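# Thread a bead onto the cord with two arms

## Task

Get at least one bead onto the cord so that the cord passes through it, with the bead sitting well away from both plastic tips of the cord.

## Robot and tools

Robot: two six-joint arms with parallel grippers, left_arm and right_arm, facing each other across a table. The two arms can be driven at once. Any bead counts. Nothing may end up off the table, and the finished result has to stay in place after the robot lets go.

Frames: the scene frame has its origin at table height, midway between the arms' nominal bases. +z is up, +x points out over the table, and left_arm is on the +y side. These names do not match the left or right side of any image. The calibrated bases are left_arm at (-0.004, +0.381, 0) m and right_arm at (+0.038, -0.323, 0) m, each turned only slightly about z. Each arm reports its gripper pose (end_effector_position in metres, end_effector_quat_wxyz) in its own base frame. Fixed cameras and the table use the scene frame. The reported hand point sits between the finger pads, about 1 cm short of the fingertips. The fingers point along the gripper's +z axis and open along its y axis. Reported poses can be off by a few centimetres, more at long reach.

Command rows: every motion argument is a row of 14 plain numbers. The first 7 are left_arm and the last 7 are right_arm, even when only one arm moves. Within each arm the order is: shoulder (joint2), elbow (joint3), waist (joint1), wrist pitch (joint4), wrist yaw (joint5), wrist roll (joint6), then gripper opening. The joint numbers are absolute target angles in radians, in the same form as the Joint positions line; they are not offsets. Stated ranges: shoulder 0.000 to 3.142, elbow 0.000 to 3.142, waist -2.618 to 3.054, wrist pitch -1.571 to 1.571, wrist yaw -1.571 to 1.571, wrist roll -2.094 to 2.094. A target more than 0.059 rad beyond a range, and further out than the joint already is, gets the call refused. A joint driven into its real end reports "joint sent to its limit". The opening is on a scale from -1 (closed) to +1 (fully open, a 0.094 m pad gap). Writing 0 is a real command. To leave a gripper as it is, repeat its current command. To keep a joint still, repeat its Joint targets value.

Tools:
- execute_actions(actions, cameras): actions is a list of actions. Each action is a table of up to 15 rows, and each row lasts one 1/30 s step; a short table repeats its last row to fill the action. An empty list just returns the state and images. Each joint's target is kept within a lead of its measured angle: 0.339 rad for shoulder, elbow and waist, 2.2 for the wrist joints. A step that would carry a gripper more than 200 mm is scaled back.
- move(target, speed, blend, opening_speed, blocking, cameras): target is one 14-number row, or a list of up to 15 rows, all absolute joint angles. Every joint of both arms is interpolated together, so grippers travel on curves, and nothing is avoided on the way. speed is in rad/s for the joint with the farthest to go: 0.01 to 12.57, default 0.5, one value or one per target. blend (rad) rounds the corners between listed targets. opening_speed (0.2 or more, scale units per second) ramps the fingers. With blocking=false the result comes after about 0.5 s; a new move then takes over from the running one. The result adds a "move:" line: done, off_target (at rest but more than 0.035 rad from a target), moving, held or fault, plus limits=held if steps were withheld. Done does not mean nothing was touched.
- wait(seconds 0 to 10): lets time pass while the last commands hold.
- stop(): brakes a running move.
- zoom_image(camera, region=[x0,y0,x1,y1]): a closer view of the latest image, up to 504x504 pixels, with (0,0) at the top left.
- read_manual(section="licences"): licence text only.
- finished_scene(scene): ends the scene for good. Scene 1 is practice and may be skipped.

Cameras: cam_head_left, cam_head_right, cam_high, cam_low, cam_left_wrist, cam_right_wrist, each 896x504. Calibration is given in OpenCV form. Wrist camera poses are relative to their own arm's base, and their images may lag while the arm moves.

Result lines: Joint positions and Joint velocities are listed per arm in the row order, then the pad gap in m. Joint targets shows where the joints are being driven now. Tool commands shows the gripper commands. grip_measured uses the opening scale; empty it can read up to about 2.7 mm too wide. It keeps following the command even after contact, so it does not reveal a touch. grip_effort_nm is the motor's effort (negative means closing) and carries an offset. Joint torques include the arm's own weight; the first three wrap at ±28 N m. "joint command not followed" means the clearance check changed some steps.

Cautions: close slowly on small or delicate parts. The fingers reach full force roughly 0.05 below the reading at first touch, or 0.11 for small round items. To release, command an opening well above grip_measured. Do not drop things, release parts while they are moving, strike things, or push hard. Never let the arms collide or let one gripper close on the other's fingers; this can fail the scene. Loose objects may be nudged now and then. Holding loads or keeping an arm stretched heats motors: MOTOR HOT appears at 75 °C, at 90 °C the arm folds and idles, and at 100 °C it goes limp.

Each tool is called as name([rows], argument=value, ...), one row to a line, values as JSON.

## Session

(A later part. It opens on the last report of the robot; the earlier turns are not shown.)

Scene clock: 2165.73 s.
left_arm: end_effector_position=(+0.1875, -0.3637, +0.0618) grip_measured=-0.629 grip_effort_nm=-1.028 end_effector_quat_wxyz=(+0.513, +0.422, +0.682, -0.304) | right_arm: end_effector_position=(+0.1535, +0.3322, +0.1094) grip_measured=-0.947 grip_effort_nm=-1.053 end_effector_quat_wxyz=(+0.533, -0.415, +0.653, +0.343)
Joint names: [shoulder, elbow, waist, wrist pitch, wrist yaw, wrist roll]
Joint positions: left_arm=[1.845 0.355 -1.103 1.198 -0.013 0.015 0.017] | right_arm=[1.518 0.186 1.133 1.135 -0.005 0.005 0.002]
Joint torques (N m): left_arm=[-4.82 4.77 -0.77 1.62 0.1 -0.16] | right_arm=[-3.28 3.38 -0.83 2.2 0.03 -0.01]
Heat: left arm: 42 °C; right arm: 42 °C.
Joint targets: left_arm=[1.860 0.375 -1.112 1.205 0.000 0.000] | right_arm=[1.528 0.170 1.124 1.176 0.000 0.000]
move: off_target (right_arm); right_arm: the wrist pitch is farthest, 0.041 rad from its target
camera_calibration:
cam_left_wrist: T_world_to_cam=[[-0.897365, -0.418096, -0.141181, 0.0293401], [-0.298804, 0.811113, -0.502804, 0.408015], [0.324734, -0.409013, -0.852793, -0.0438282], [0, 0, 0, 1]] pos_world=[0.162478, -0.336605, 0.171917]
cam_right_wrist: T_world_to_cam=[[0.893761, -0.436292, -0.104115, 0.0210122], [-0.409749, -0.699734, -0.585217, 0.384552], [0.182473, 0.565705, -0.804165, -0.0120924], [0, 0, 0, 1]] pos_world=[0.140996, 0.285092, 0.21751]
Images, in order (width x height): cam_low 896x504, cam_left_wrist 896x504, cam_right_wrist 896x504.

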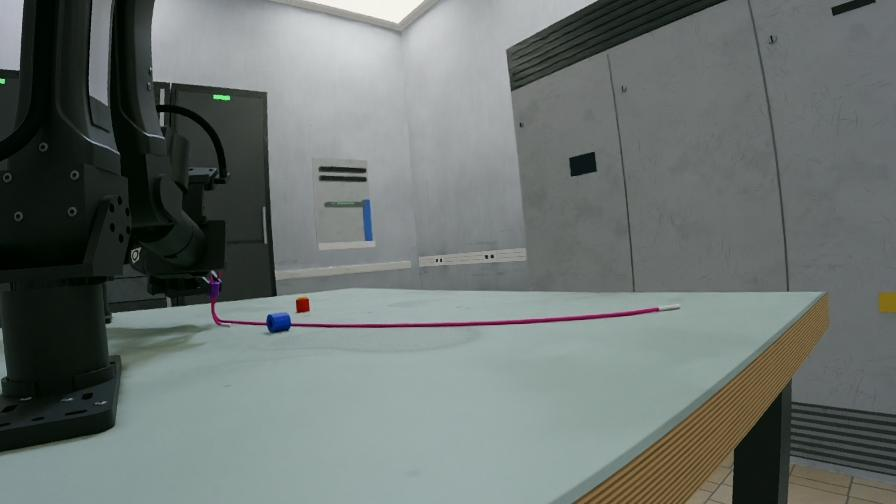

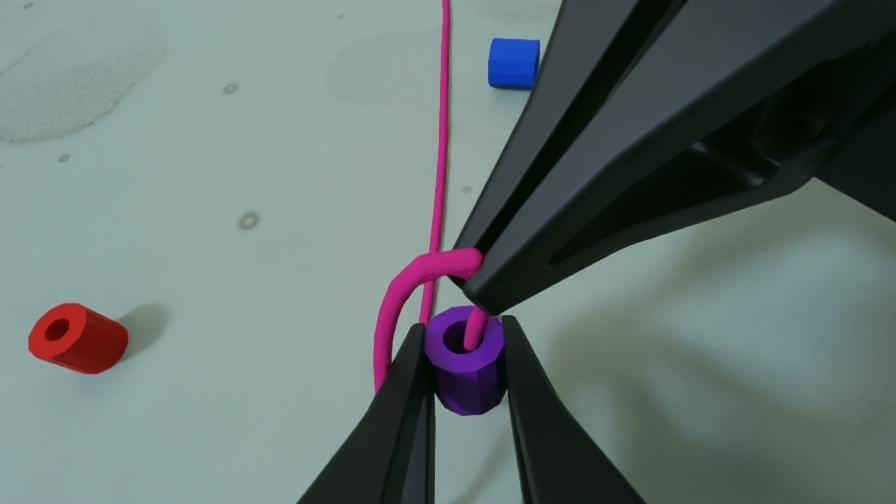

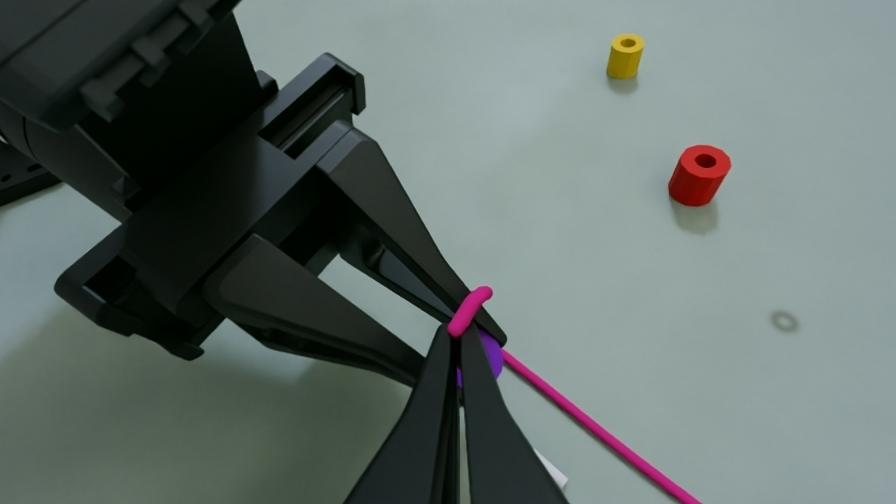

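move([
  [1.86, 0.375, -1.112, 1.205, 0.0, 0.0, -0.75, 1.528, 0.170, 1.124, 1.176, 0.0, 0.0, -0.5],
  [1.86, 0.375, -1.112, 1.205, 0.0, 0.0, -0.75, 1.265, 0.14, 1.124, 0.88, 0.0, 0.0, -0.5],
  [1.86, 0.375, -1.112, 1.205, 0.0, 0.0, -0.75, 0.60, 0.24, 1.0, 0.2, 0.0, 0.0, -0.5],
], speed=0.25, opening_speed=0.5)

zoom_image(camera="cam_low", region=[140, 160, 340, 340])

Scene clock: 2195.57 s.
left_arm: end_effector_position=(+0.1875, -0.3637, +0.0617) grip_measured=-0.629 grip_effort_nm=-1.033 end_effector_quat_wxyz=(+0.513, +0.422, +0.683, -0.304) | right_arm: end_effector_position=(+0.1555, +0.2502, +0.1701) grip_measured=-0.503 grip_effort_nm=0.134 end_effector_quat_wxyz=(+0.544, -0.378, +0.685, +0.304)
Joint names: [shoulder, elbow, waist, wrist pitch, wrist yaw, wrist roll]
Joint positions: left_arm=[1.845 0.356 -1.103 1.196 -0.013 0.015 0.017] | right_arm=[0.612 0.193 1.009 0.195 -0.005 0.004 0.023]
Joint torques (N m): left_arm=[-4.82 4.78 -0.76 1.63 0.09 -0.15] | right_arm=[-0.54 11.15 -0.83 1.82 0.05 -0.04]
Heat: left arm: 39 °C; right arm: 41 °C.
Joint targets: left_arm=[1.860 0.375 -1.112 1.205 0.000 0.000] | right_arm=[0.600 0.240 1.000 0.200 0.000 0.000]
move: off_target (right_arm); right_arm: the elbow is farthest, 0.047 rad from its target
camera_calibration:
cam_left_wrist: T_world_to_cam=[[-0.897396, -0.41816, -0.140797, 0.0292019], [-0.299278, 0.811344, -0.502148, 0.408088], [0.324213, -0.408488, -0.853243, -0.0436157], [0, 0, 0, 1]] pos_world=[0.162478, -0.336706, 0.171818]
cam_right_wrist: T_world_to_cam=[[0.831346, -0.54607, -0.103303, 0.0268396], [-0.501243, -0.65645, -0.563764, 0.363133], [0.240041, 0.520463, -0.81945, 0.087729], [0, 0, 0, 1]] pos_world=[0.138646, 0.207375, 0.279383]

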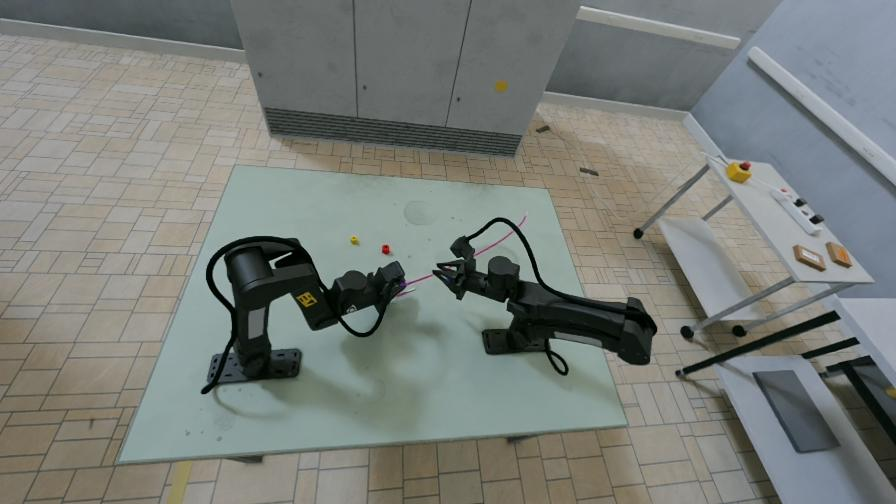

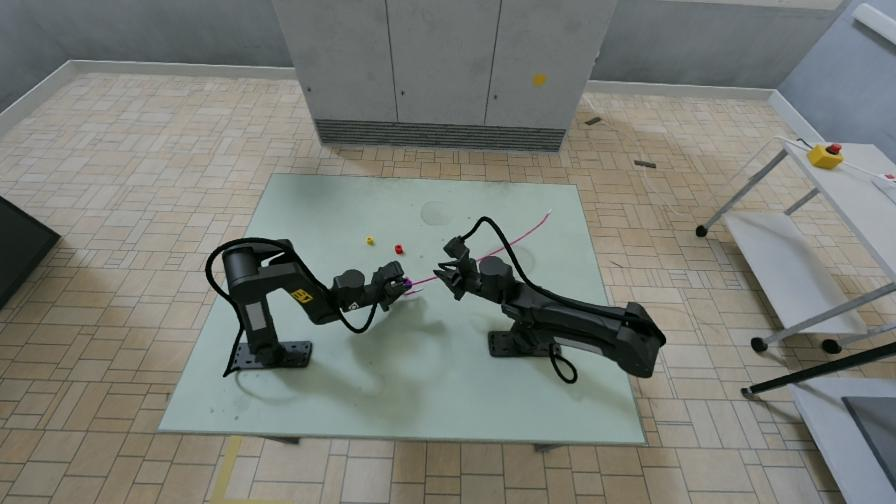

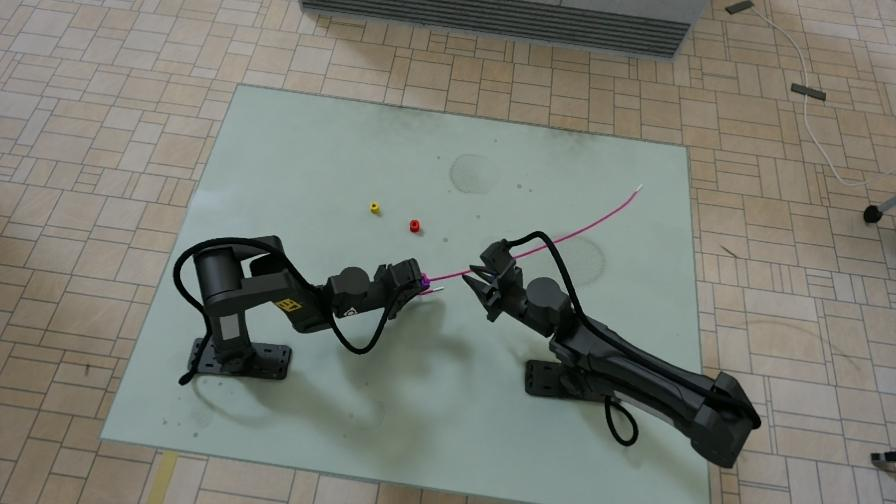

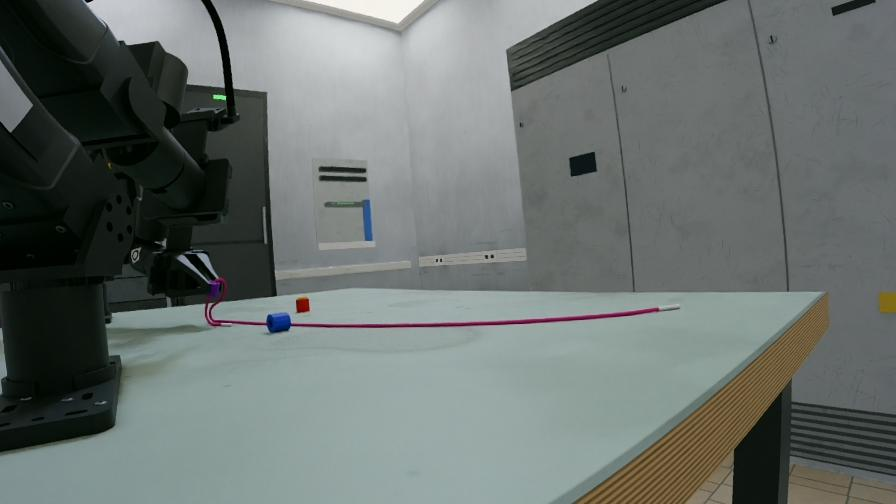

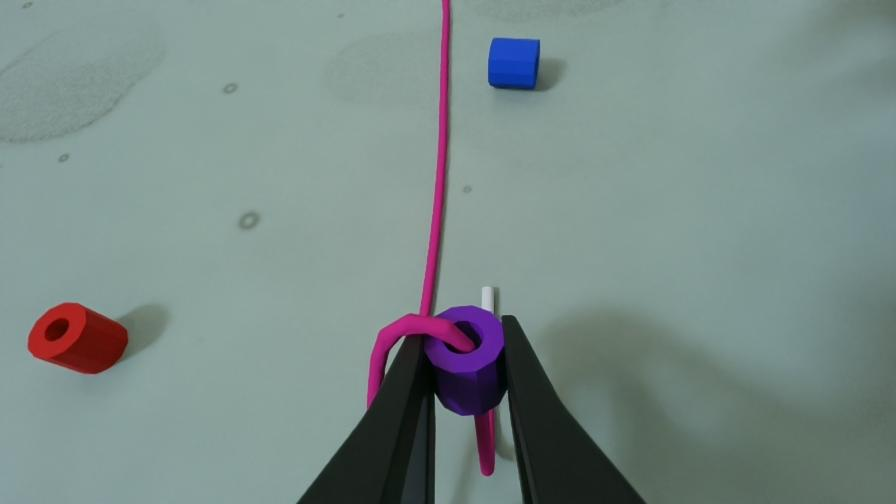

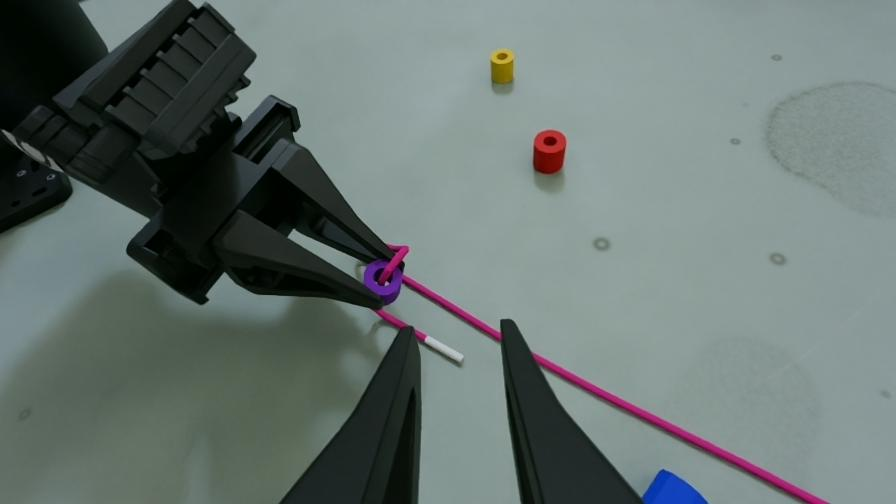

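Scaled by 2.520 from the camera's 896x504 image, which has a finer 1280x720 frame.

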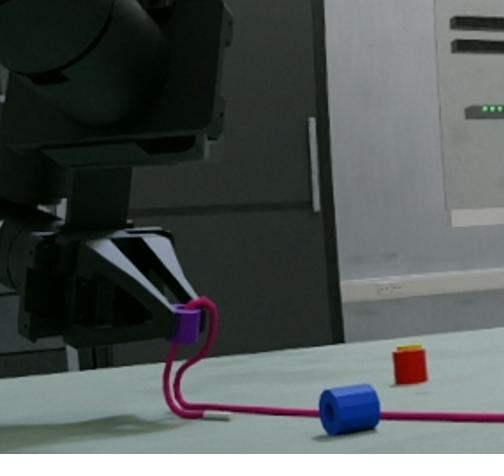

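move([
  [1.60, 0.588, -1.112, 0.41, 0.0, 0.0, -0.75, 0.60, 0.24, 1.0, 0.2, 0.0, 0.0, -0.5],
  [1.695, 0.93, -1.112, -0.205, 0.0, 0.0, -0.75, 0.60, 0.24, 1.0, 0.2, 0.0, 0.0, -0.5],
  [1.944, 1.315, -1.112, -0.692, 0.0, 0.0, -0.75, 0.60, 0.24, 1.0, 0.2, 0.0, 0.0, -0.5],
  [2.185, 1.65, -1.112, -1.04, 0.0, 0.0, -0.75, 0.60, 0.24, 1.0, 0.2, 0.0, 0.0, -0.5],
], speed=0.35, blend=0.05)

zoom_image(camera="cam_low", region=[140, 200, 340, 360])

Scene clock: 2222.80 s.
left_arm: end_effector_position=(+0.1785, -0.3520, +0.0258) grip_measured=-0.629 grip_effort_nm=-1.028 end_effector_quat_wxyz=(+0.045, +0.527, +0.848, -0.029) | right_arm: end_effector_position=(+0.1677, +0.2273, +0.1328) grip_measured=-0.503 grip_effort_nm=0.139 end_effector_quat_wxyz=(+0.509, -0.369, +0.741, +0.234)
Joint names: [shoulder, elbow, waist, wrist pitch, wrist yaw, wrist roll]
Joint positions: left_arm=[2.005 1.42 -1.103 -0.879 0.003 0.01 0.017] | right_arm=[0.612 0.193 0.986 0.037 0.086 0.003 0.023]
Joint torques (N m): left_arm=[-9.77 5.05 -0.02 0.64 -0.08 -0.07] | right_arm=[-0.54 11.04 1.31 3.38 -0.84 -0.04]
Heat: left arm: 37 °C; right arm: 40 °C.
Joint targets: left_arm=[2.004 1.418 -1.103 -0.863 -0.004 0.005] | right_arm=[0.600 0.240 1.000 0.200 0.000 0.000]
move: held (left_arm; a check stopped the path), off_target (right_arm); path passed 3 of 4 targets; limits=held; left_arm: the elbow is farthest, 0.230 rad from its target; right_arm: the wrist pitch is farthest, 0.163 rad from its target
joint command not followed: on one or more control steps a check withheld the commanded joint targets of the left arm, and it was not sent them on those steps.
cause: the commanded joint targets, or the way to them, would bring a part of the robot too close to another arm (this arm's wrist (the part past the wrist pitch) and the right arm's fingers, at the place that arm is still heading or pushing toward).
camera_calibration:
cam_left_wrist: T_world_to_cam=[[-0.946411, -0.322805, -0.0101389, 0.0599786], [-0.265301, 0.759149, 0.594397, 0.325147], [-0.184177, 0.565234, -0.804108, 0.365694], [0, 0, 0, 1]] pos_world=[0.210379, -0.434177, 0.101399]
cam_right_wrist: T_world_to_cam=[[0.760963, -0.64555, -0.0648127, 0.0296819], [-0.604914, -0.669832, -0.430586, 0.336031], [0.234551, 0.366866, -0.90022, 0.11266], [0, 0, 0, 1]] pos_world=[0.154259, 0.202914, 0.248033]

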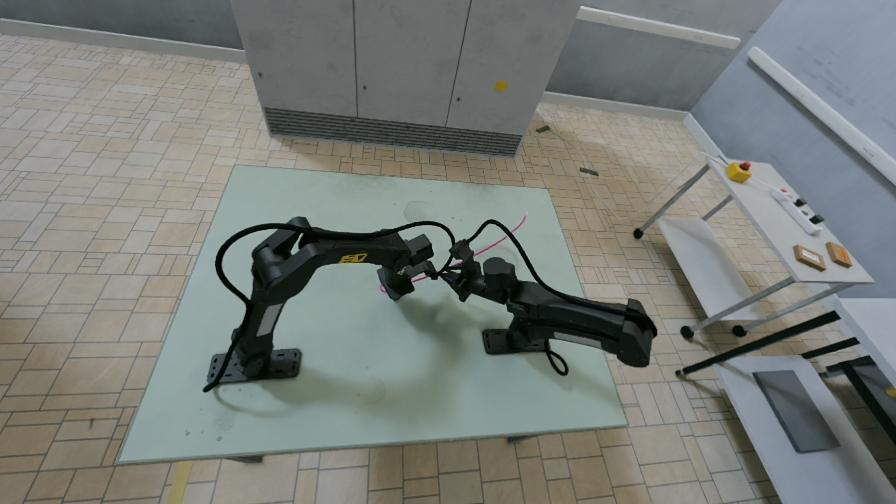

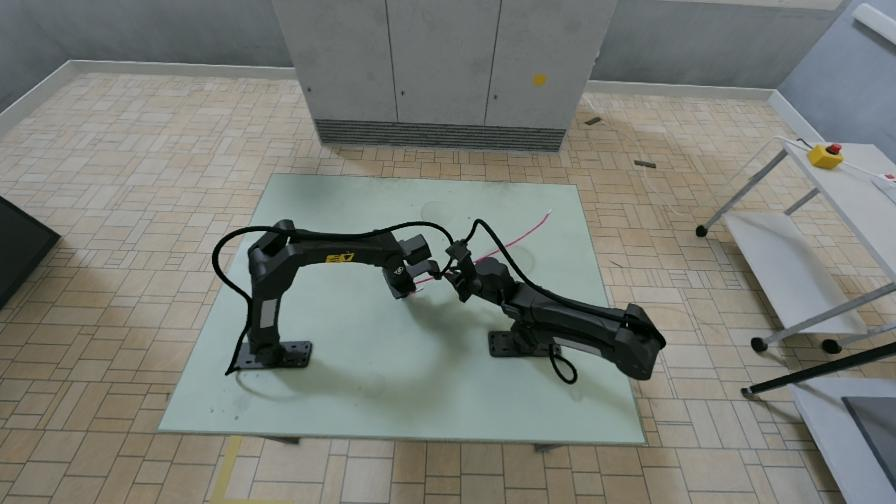

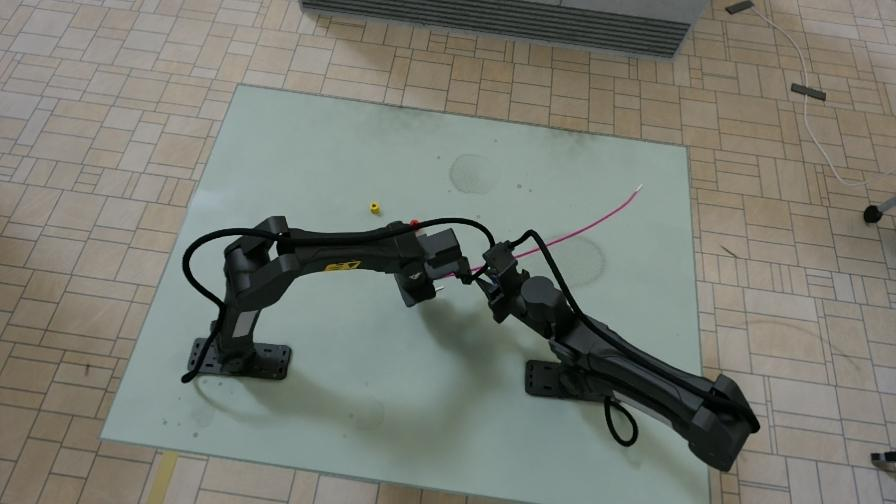

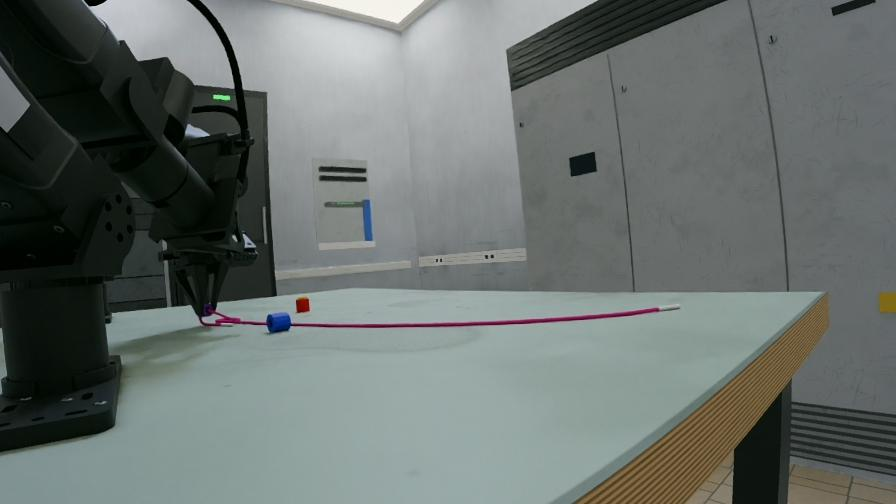

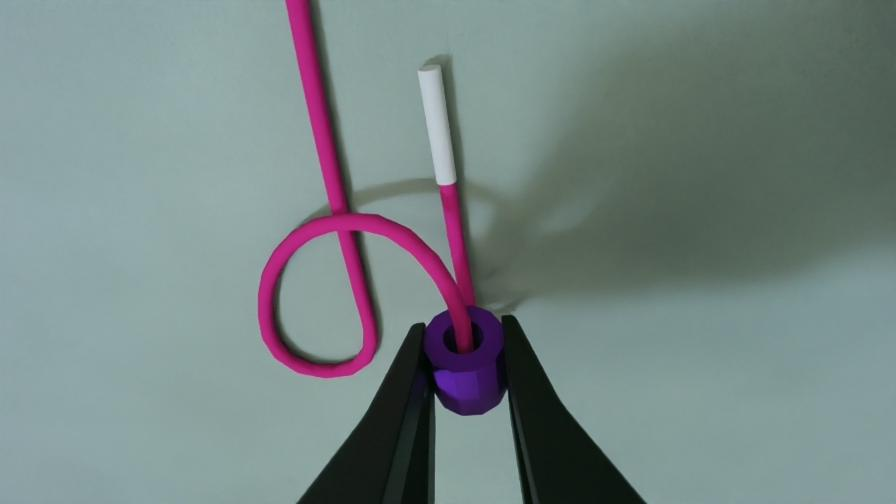

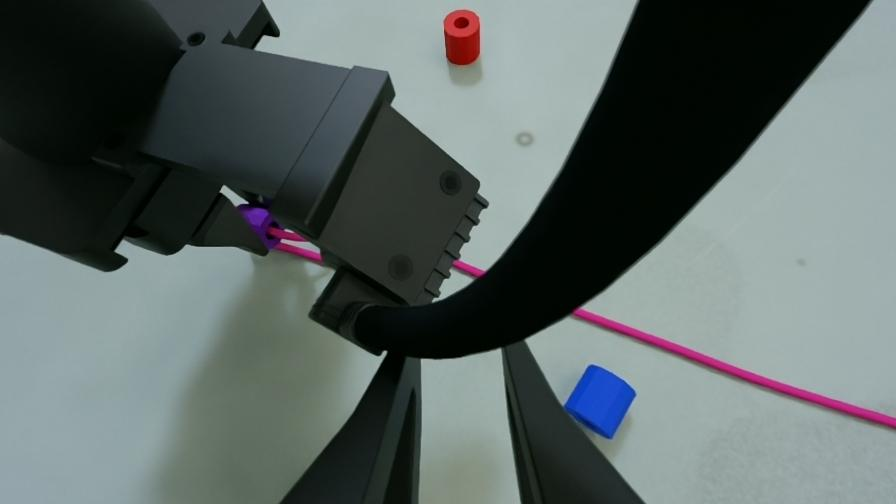

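Scaled by 2.520 from the camera's 896x504 image, which has a finer 1280x720 frame.

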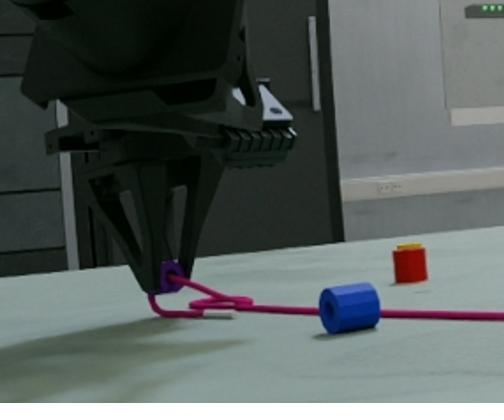

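move(target=[2.004, 1.418, -1.103, -0.863, -0.004, 0.005, -0.75, 0.60, 0.24, 1.0, -0.15, 0.0, 0.0, -0.5], speed=0.2, cameras=["cam_low", "cam_left_wrist", "cam_right_wrist"])

Scene clock: 2250.40 s.
left_arm: end_effector_position=(+0.1782, -0.3500, +0.0250) grip_measured=-0.629 grip_effort_nm=-1.038 end_effector_quat_wxyz=(+0.043, +0.526, +0.849, -0.026) | right_arm: end_effector_position=(+0.1434, +0.2187, +0.0915) grip_measured=-0.503 grip_effort_nm=0.129 end_effector_quat_wxyz=(+0.424, -0.415, +0.773, +0.226)
Joint names: [shoulder, elbow, waist, wrist pitch, wrist yaw, wrist roll]
Joint positions: left_arm=[2.005 1.417 -1.103 -0.883 -0.001 0.006 0.017] | right_arm=[0.612 0.193 0.992 -0.149 0.007 0.003 0.023]
Joint torques (N m): left_arm=[-9.72 5.26 -0.03 0.65 -0.05 -0.01] | right_arm=[-0.4 10.93 0.69 1.56 -0.06 -0.02]
Heat: left arm: 34 °C; right arm: 51 °C.
Joint targets: left_arm=[2.004 1.418 -1.103 -0.863 -0.004 0.005] | right_arm=[0.600 0.240 1.000 -0.150 0.000 0.000]
move: off_target (right_arm); right_arm: the elbow is farthest, 0.047 rad from its target
camera_calibration:
cam_left_wrist: T_world_to_cam=[[-0.945036, -0.326739, -0.0122194, 0.0587618], [-0.268291, 0.753541, 0.600163, 0.322502], [-0.186889, 0.570454, -0.799784, 0.366134], [0, 0, 0, 1]] pos_world=[0.210483, -0.432681, 0.0999925]
cam_right_wrist: T_world_to_cam=[[0.798397, -0.596336, -0.0833447, 0.0254227], [-0.595722, -0.76215, -0.253462, 0.300461], [0.0876275, 0.252014, -0.963748, 0.136404], [0, 0, 0, 1]] pos_world=[0.146741, 0.209781, 0.209734]
Images, in order (width x height): cam_low 896x504, cam_left_wrist 896x504, cam_right_wrist 896x504.

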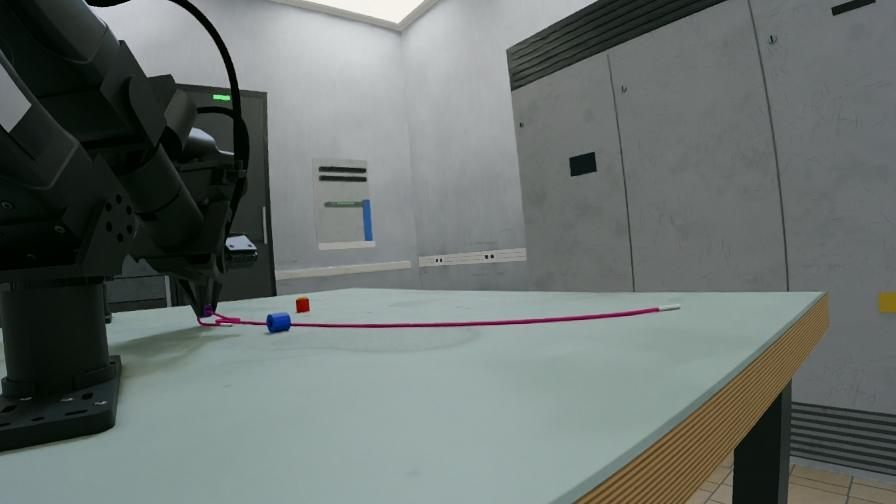

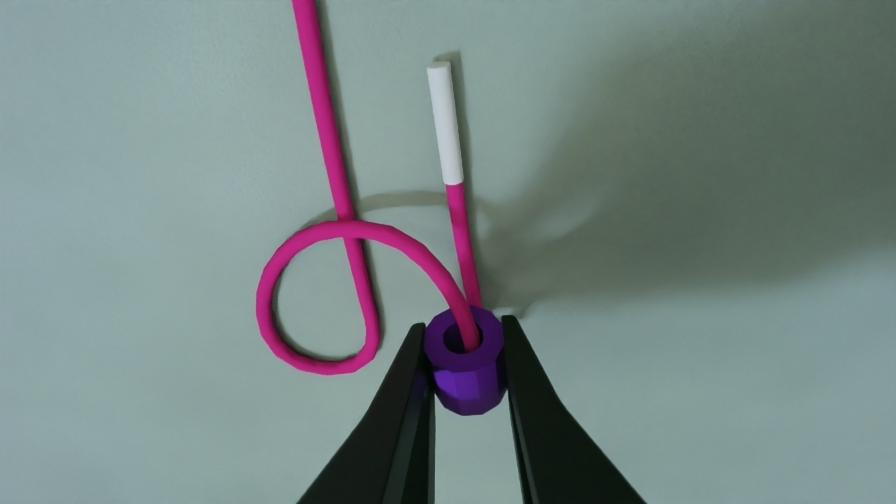

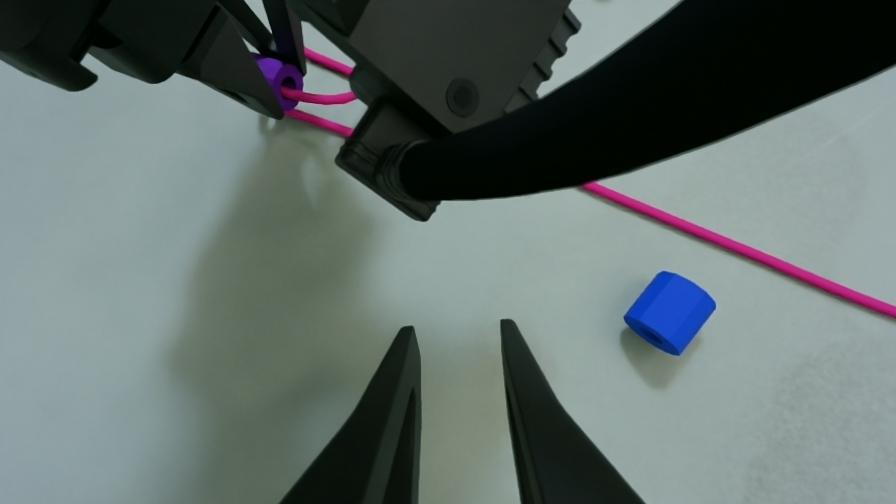

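move([
  [2.004, 1.418, -1.103, -0.863, -0.004, 0.005, -0.75, 0.60, 0.24, 0.5, -0.25, 0.0, 0.0, -0.5],
  [2.004, 1.418, -1.103, -0.863, -0.004, 0.005, -0.75, 1.25, 1.25, 0.1, -0.75, 0.0, 0.0, -0.5],
], speed=0.5, blend=0.05, cameras=["cam_low", "cam_left_wrist", "cam_high"])

Scene clock: 2264.23 s.
left_arm: end_effector_position=(+0.1805, -0.3536, +0.0254) grip_measured=-0.629 grip_effort_nm=-1.023 end_effector_quat_wxyz=(+0.051, +0.523, +0.851, -0.029) | right_arm: end_effector_position=(+0.3559, +0.0404, +0.2440) grip_measured=-0.503 grip_effort_nm=0.134 end_effector_quat_wxyz=(+0.383, -0.052, +0.922, +0.023)
Joint names: [shoulder, elbow, waist, wrist pitch, wrist yaw, wrist roll]
Joint positions: left_arm=[2.005 1.417 -1.103 -0.866 -0.003 -0.001 0.017] | right_arm=[1.243 1.206 0.106 -0.746 -0.008 -0.003 0.023]
Joint torques (N m): left_arm=[-9.74 5.3 -0.02 0.53 -0.03 0.05] | right_arm=[-3.55 10.54 -0.54 1.31 0.06 0.04]
Heat: left arm: 33 °C; right arm: 44 °C.
Joint targets: left_arm=[2.004 1.418 -1.103 -0.863 -0.004 0.005] | right_arm=[1.250 1.250 0.100 -0.750 0.000 0.000]
move: off_target (right_arm); right_arm: the elbow is farthest, 0.044 rad from its target
camera_calibration:
cam_left_wrist: T_world_to_cam=[[-0.942594, -0.333557, -0.0159979, 0.0569556], [-0.279009, 0.760316, 0.586578, 0.330181], [-0.183494, 0.557369, -0.809735, 0.363909], [0, 0, 0, 1]] pos_world=[0.212585, -0.434876, 0.101903]
Images, in order (width x height): cam_high 896x504, cam_low 896x504, cam_left_wrist 896x504.

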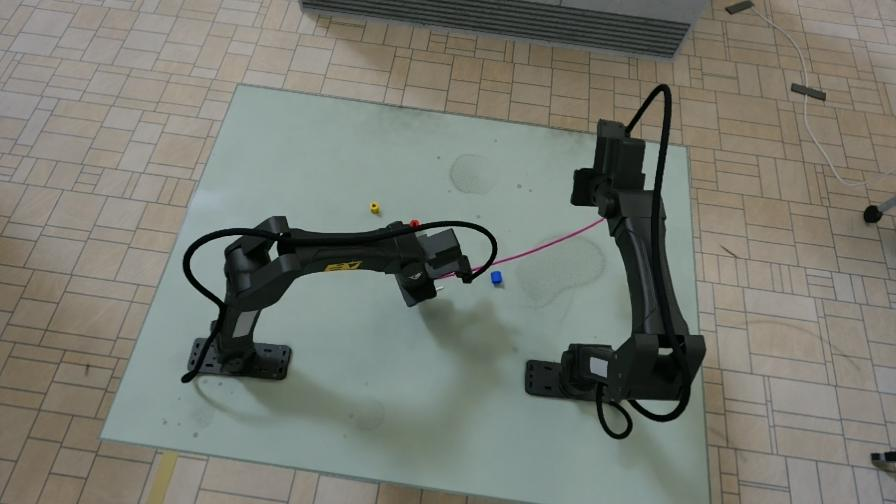

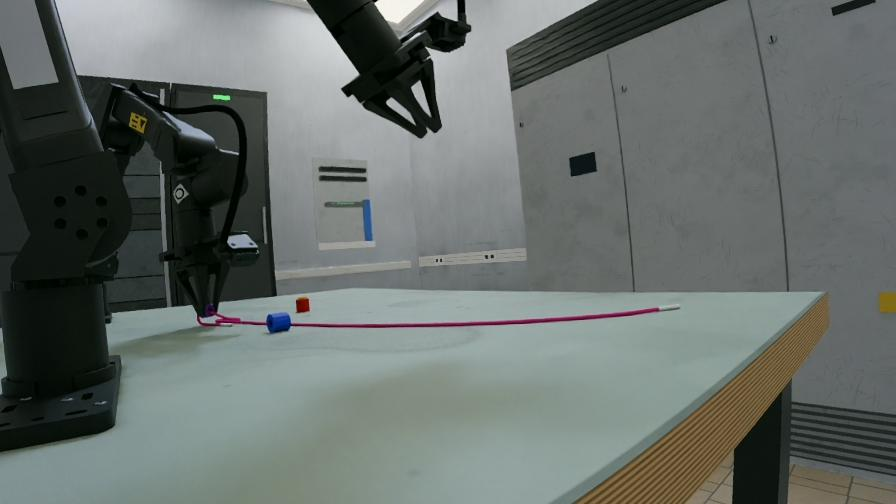

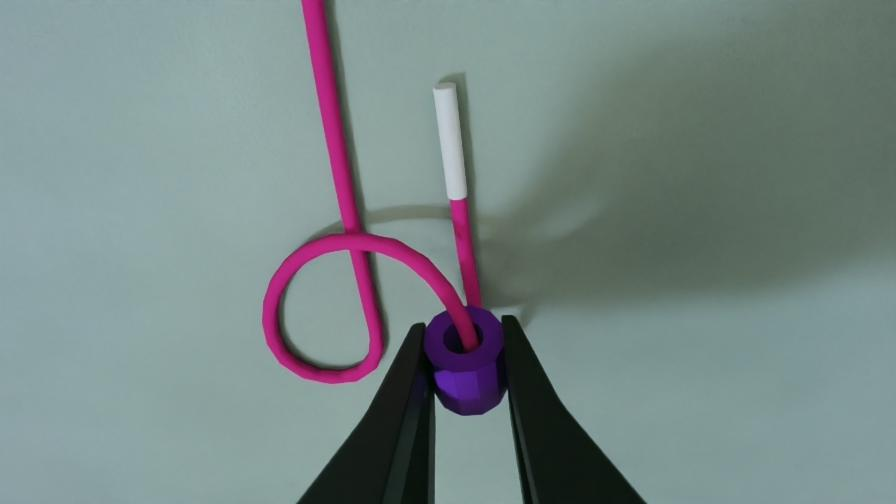

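move(target=[2.147, 1.599, -1.110, -1.033, 0.0, 0.005, -0.75, 1.25, 1.25, 0.1, -0.75, 0.0, 0.0, -0.5], speed=0.2, cameras=["cam_low", "cam_left_wrist", "cam_high"])

zoom_image(camera="cam_low", region=[160, 260, 300, 350])

Scene clock: 2277.30 s.
left_arm: end_effector_position=(+0.1802, -0.3532, +0.0168) grip_measured=-0.629 grip_effort_nm=-1.033 end_effector_quat_wxyz=(-0.003, +0.524, +0.852, +0.004) | right_arm: end_effector_position=(+0.3557, +0.0404, +0.2438) grip_measured=-0.503 grip_effort_nm=0.134 end_effector_quat_wxyz=(+0.382, -0.052, +0.922, +0.023)
Joint names: [shoulder, elbow, waist, wrist pitch, wrist yaw, wrist roll]
Joint positions: left_arm=[2.125 1.571 -1.103 -1.026 -0.003 -0.001 0.017] | right_arm=[1.243 1.206 0.106 -0.747 -0.008 -0.003 0.023]
Joint torques (N m): left_arm=[-8.73 7.23 -0.59 0.26 0.01 0.05] | right_arm=[-3.55 10.48 -0.58 1.31 0.06 0.04]
Heat: left arm: 32 °C; right arm: 41 °C.
Joint targets: left_arm=[2.147 1.599 -1.110 -1.033 0.000 0.005] | right_arm=[1.250 1.250 0.100 -0.750 0.000 0.000]
move: off_target (right_arm); right_arm: the elbow is farthest, 0.044 rad from its target
camera_calibration:
cam_left_wrist: T_world_to_cam=[[-0.943046, -0.332663, 0.000212071, 0.0568887], [-0.242789, 0.688702, 0.683186, 0.301418], [-0.227417, 0.644224, -0.730245, 0.393908], [0, 0, 0, 1]] pos_world=[0.216411, -0.442427, 0.0817132]
Images, in order (width x height): cam_high 896x504, cam_low 896x504, cam_left_wrist 896x504.

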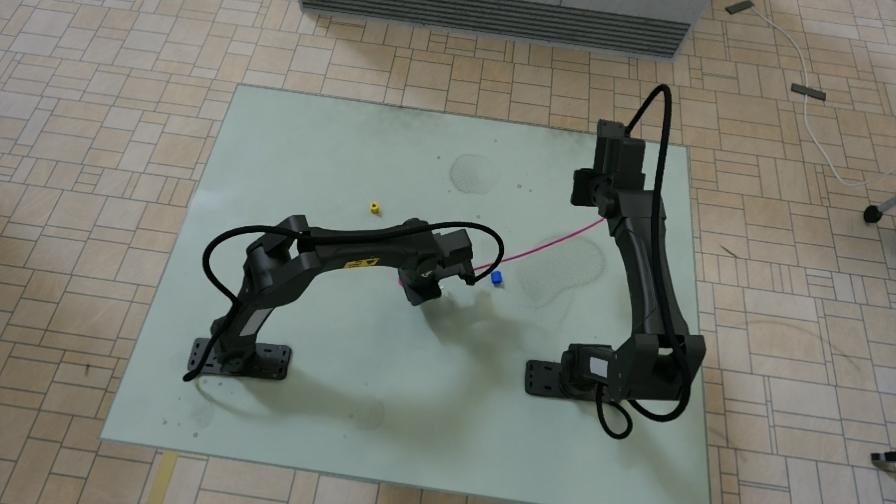

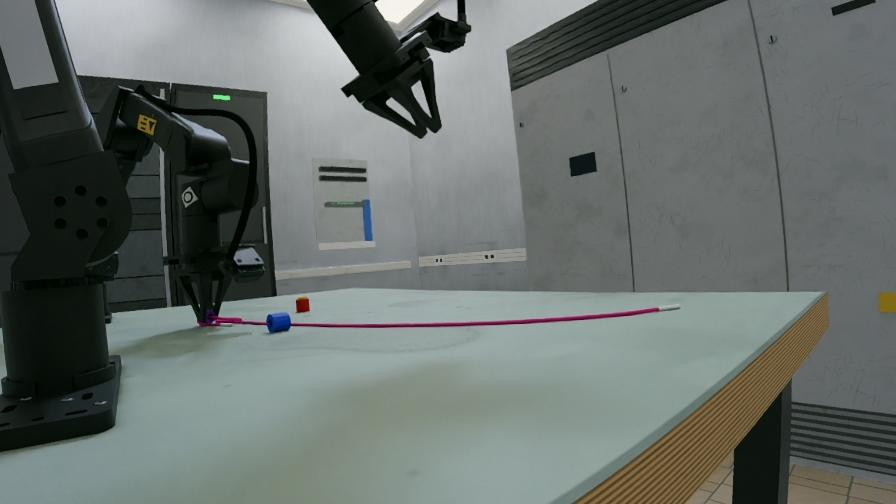

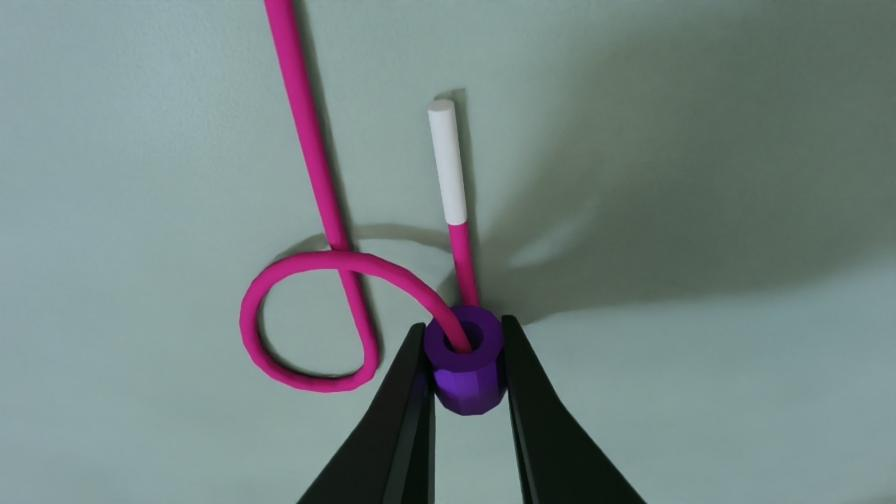

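Scaled by 3.600 from the camera's 896x504 image, which has a finer 1280x720 frame.

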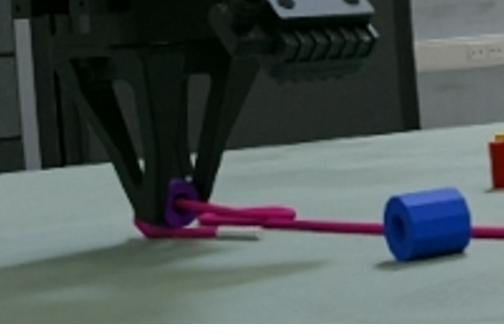

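move([
  [2.147, 1.599, -1.110, -1.033, 0.0, 0.005, -0.40, 1.25, 1.25, 0.1, -0.75, 0.0, 0.0, -0.5],
], speed=0.2, opening_speed=0.3, cameras=["cam_low", "cam_left_wrist"])

zoom_image(camera="cam_low", region=[160, 260, 300, 350])

Scene clock: 2285.07 s.
left_arm: end_effector_position=(+0.1800, -0.3526, +0.0168) grip_measured=-0.402 grip_effort_nm=0.100 end_effector_quat_wxyz=(-0.004, +0.524, +0.852, +0.004) | right_arm: end_effector_position=(+0.3557, +0.0404, +0.2438) grip_measured=-0.503 grip_effort_nm=0.134 end_effector_quat_wxyz=(+0.382, -0.052, +0.922, +0.023)
Joint names: [shoulder, elbow, waist, wrist pitch, wrist yaw, wrist roll]
Joint positions: left_arm=[2.125 1.571 -1.103 -1.028 -0.003 -0.001 0.028] | right_arm=[1.243 1.206 0.106 -0.747 -0.008 -0.003 0.023]
Joint torques (N m): left_arm=[-8.73 7.21 -0.61 0.28 0.01 0.05] | right_arm=[-3.58 10.52 -0.55 1.31 0.07 0.05]
Heat: left arm: 31 °C; right arm: 39 °C.
Joint targets: left_arm=[2.147 1.599 -1.110 -1.033 0.000 0.005] | right_arm=[1.250 1.250 0.100 -0.750 0.000 0.000]
move: off_target (right_arm); right_arm: the elbow is farthest, 0.044 rad from its target
camera_calibration:
cam_left_wrist: T_world_to_cam=[[-0.943035, -0.332692, 0.000531382, 0.0567921], [-0.242091, 0.687315, 0.684828, 0.300334], [-0.228202, 0.645688, -0.728704, 0.39415], [0, 0, 0, 1]] pos_world=[0.216211, -0.442028, 0.0815116]
Images, in order (width x height): cam_low 896x504, cam_left_wrist 896x504.

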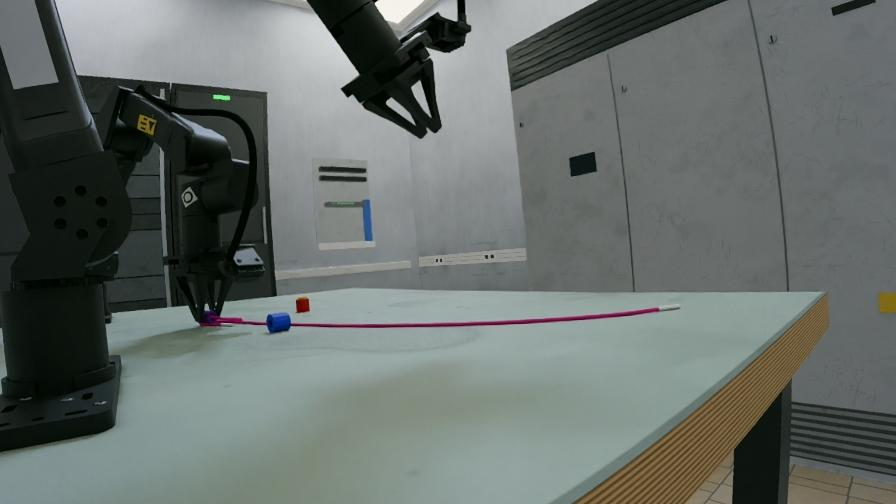

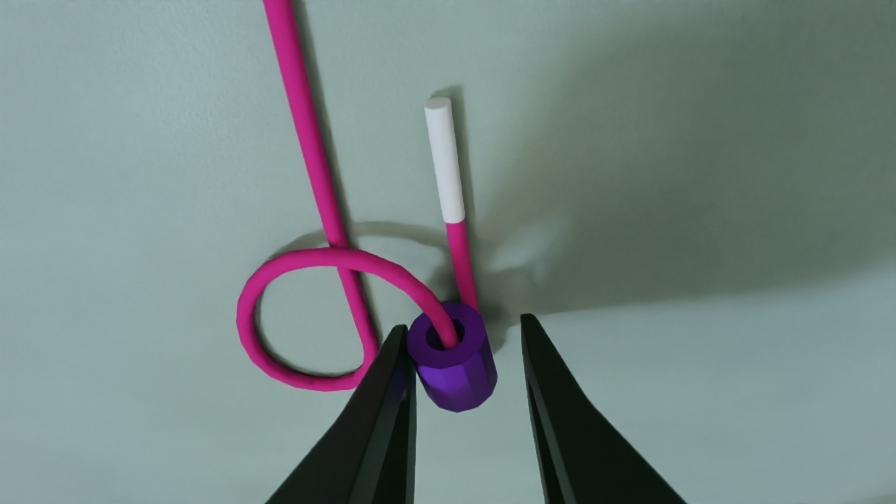

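Scaled by 3.600 from the camera's 896x504 image, which has a finer 1280x720 frame.

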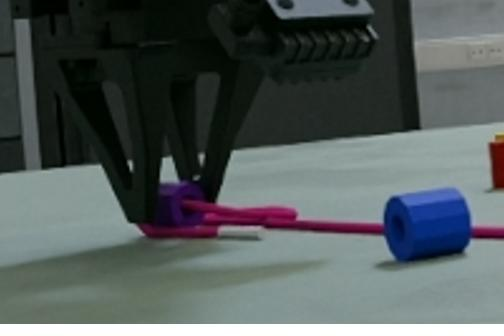

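move([
  [2.147, 1.599, -1.110, -1.033, 0.0, 0.005, 0.1, 1.25, 1.25, 0.1, -0.75, 0.0, 0.0, -0.5],
  [2.065, 1.77, -1.110, -1.26, 0.0, 0.005, 0.1, 1.25, 1.25, 0.1, -0.75, 0.0, 0.0, -0.5],
], speed=0.2, opening_speed=0.4, cameras=["cam_low", "cam_left_wrist", "cam_high"])

zoom_image(camera="cam_left_wrist", region=[250, 80, 600, 380])

Scene clock: 2296.53 s.
left_arm: end_effector_position=(+0.1786, -0.3499, +0.0617) grip_measured=+0.098 grip_effort_nm=0.100 end_effector_quat_wxyz=(-0.024, +0.523, +0.852, +0.016) | right_arm: end_effector_position=(+0.3557, +0.0404, +0.2438) grip_measured=-0.503 grip_effort_nm=0.134 end_effector_quat_wxyz=(+0.382, -0.052, +0.922, +0.023)
Joint names: [shoulder, elbow, waist, wrist pitch, wrist yaw, wrist roll]
Joint positions: left_arm=[2.119 1.742 -1.103 -1.252 -0.003 -0.001 0.052] | right_arm=[1.243 1.206 0.106 -0.747 -0.008 -0.003 0.023]
Joint torques (N m): left_arm=[-15.35 7.35 -0.59 0.18 0.01 0.05] | right_arm=[-3.52 10.5 -0.59 1.33 0.06 0.04]
Heat: left arm: 31 °C; right arm: 38 °C.
Joint targets: left_arm=[2.065 1.770 -1.110 -1.260 0.000 0.005] | right_arm=[1.250 1.250 0.100 -0.750 0.000 0.000]
move: off_target (left_arm, right_arm); left_arm: the shoulder is farthest, 0.054 rad from its target; right_arm: the elbow is farthest, 0.044 rad from its target
camera_calibration:
cam_left_wrist: T_world_to_cam=[[-0.94296, -0.332842, 0.00650244, 0.0559022], [-0.227351, 0.658119, 0.717768, 0.25258], [-0.243183, 0.675348, -0.696252, 0.43581], [0, 0, 0, 1]] pos_world=[0.216119, -0.441945, 0.121776]
Images, in order (width x height): cam_high 896x504, cam_low 896x504, cam_left_wrist 896x504.

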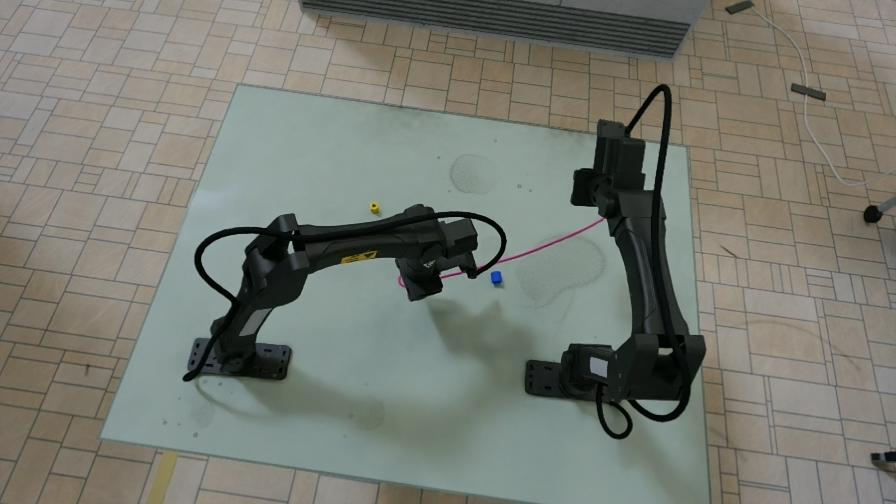

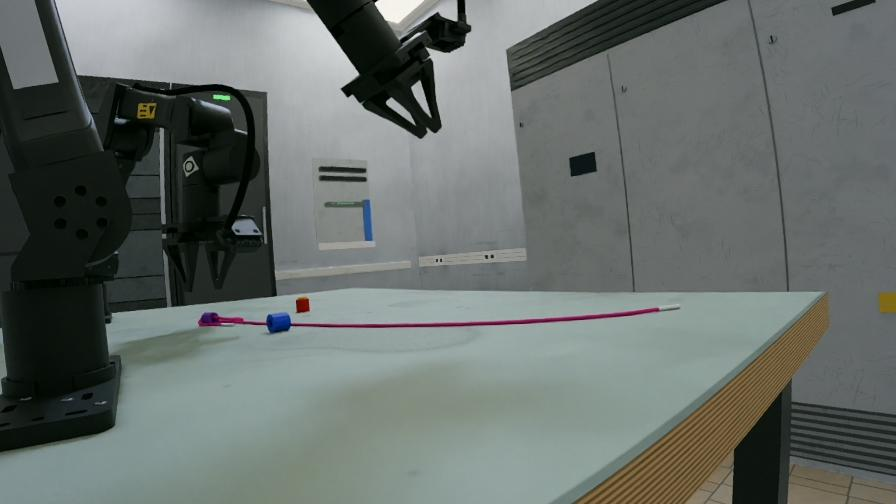

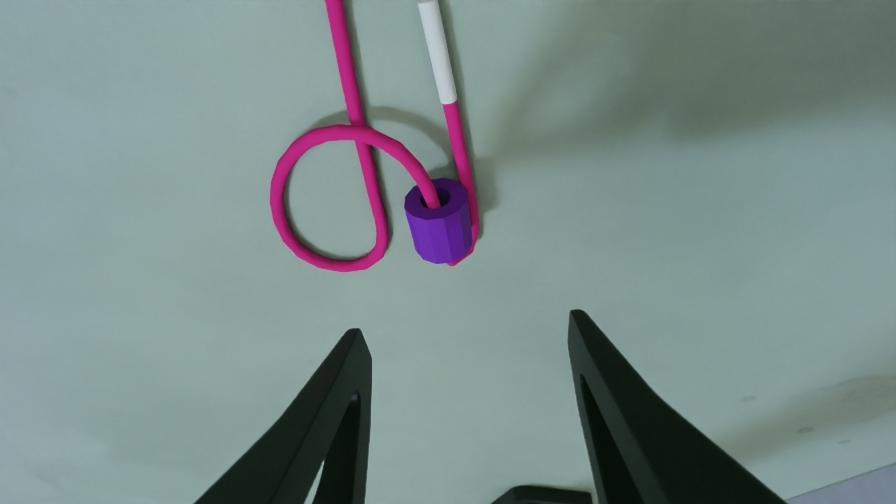

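Scaled by 1.440 from the camera's 896x504 image, which has a finer 1280x720 frame.

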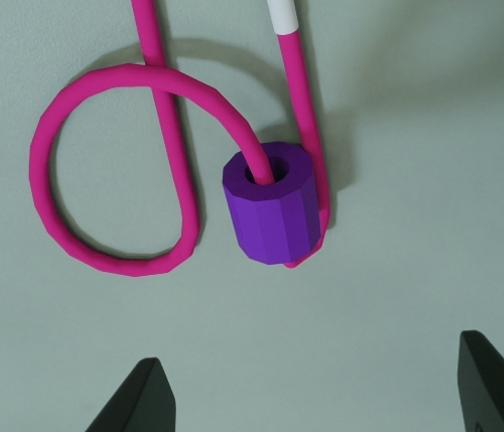

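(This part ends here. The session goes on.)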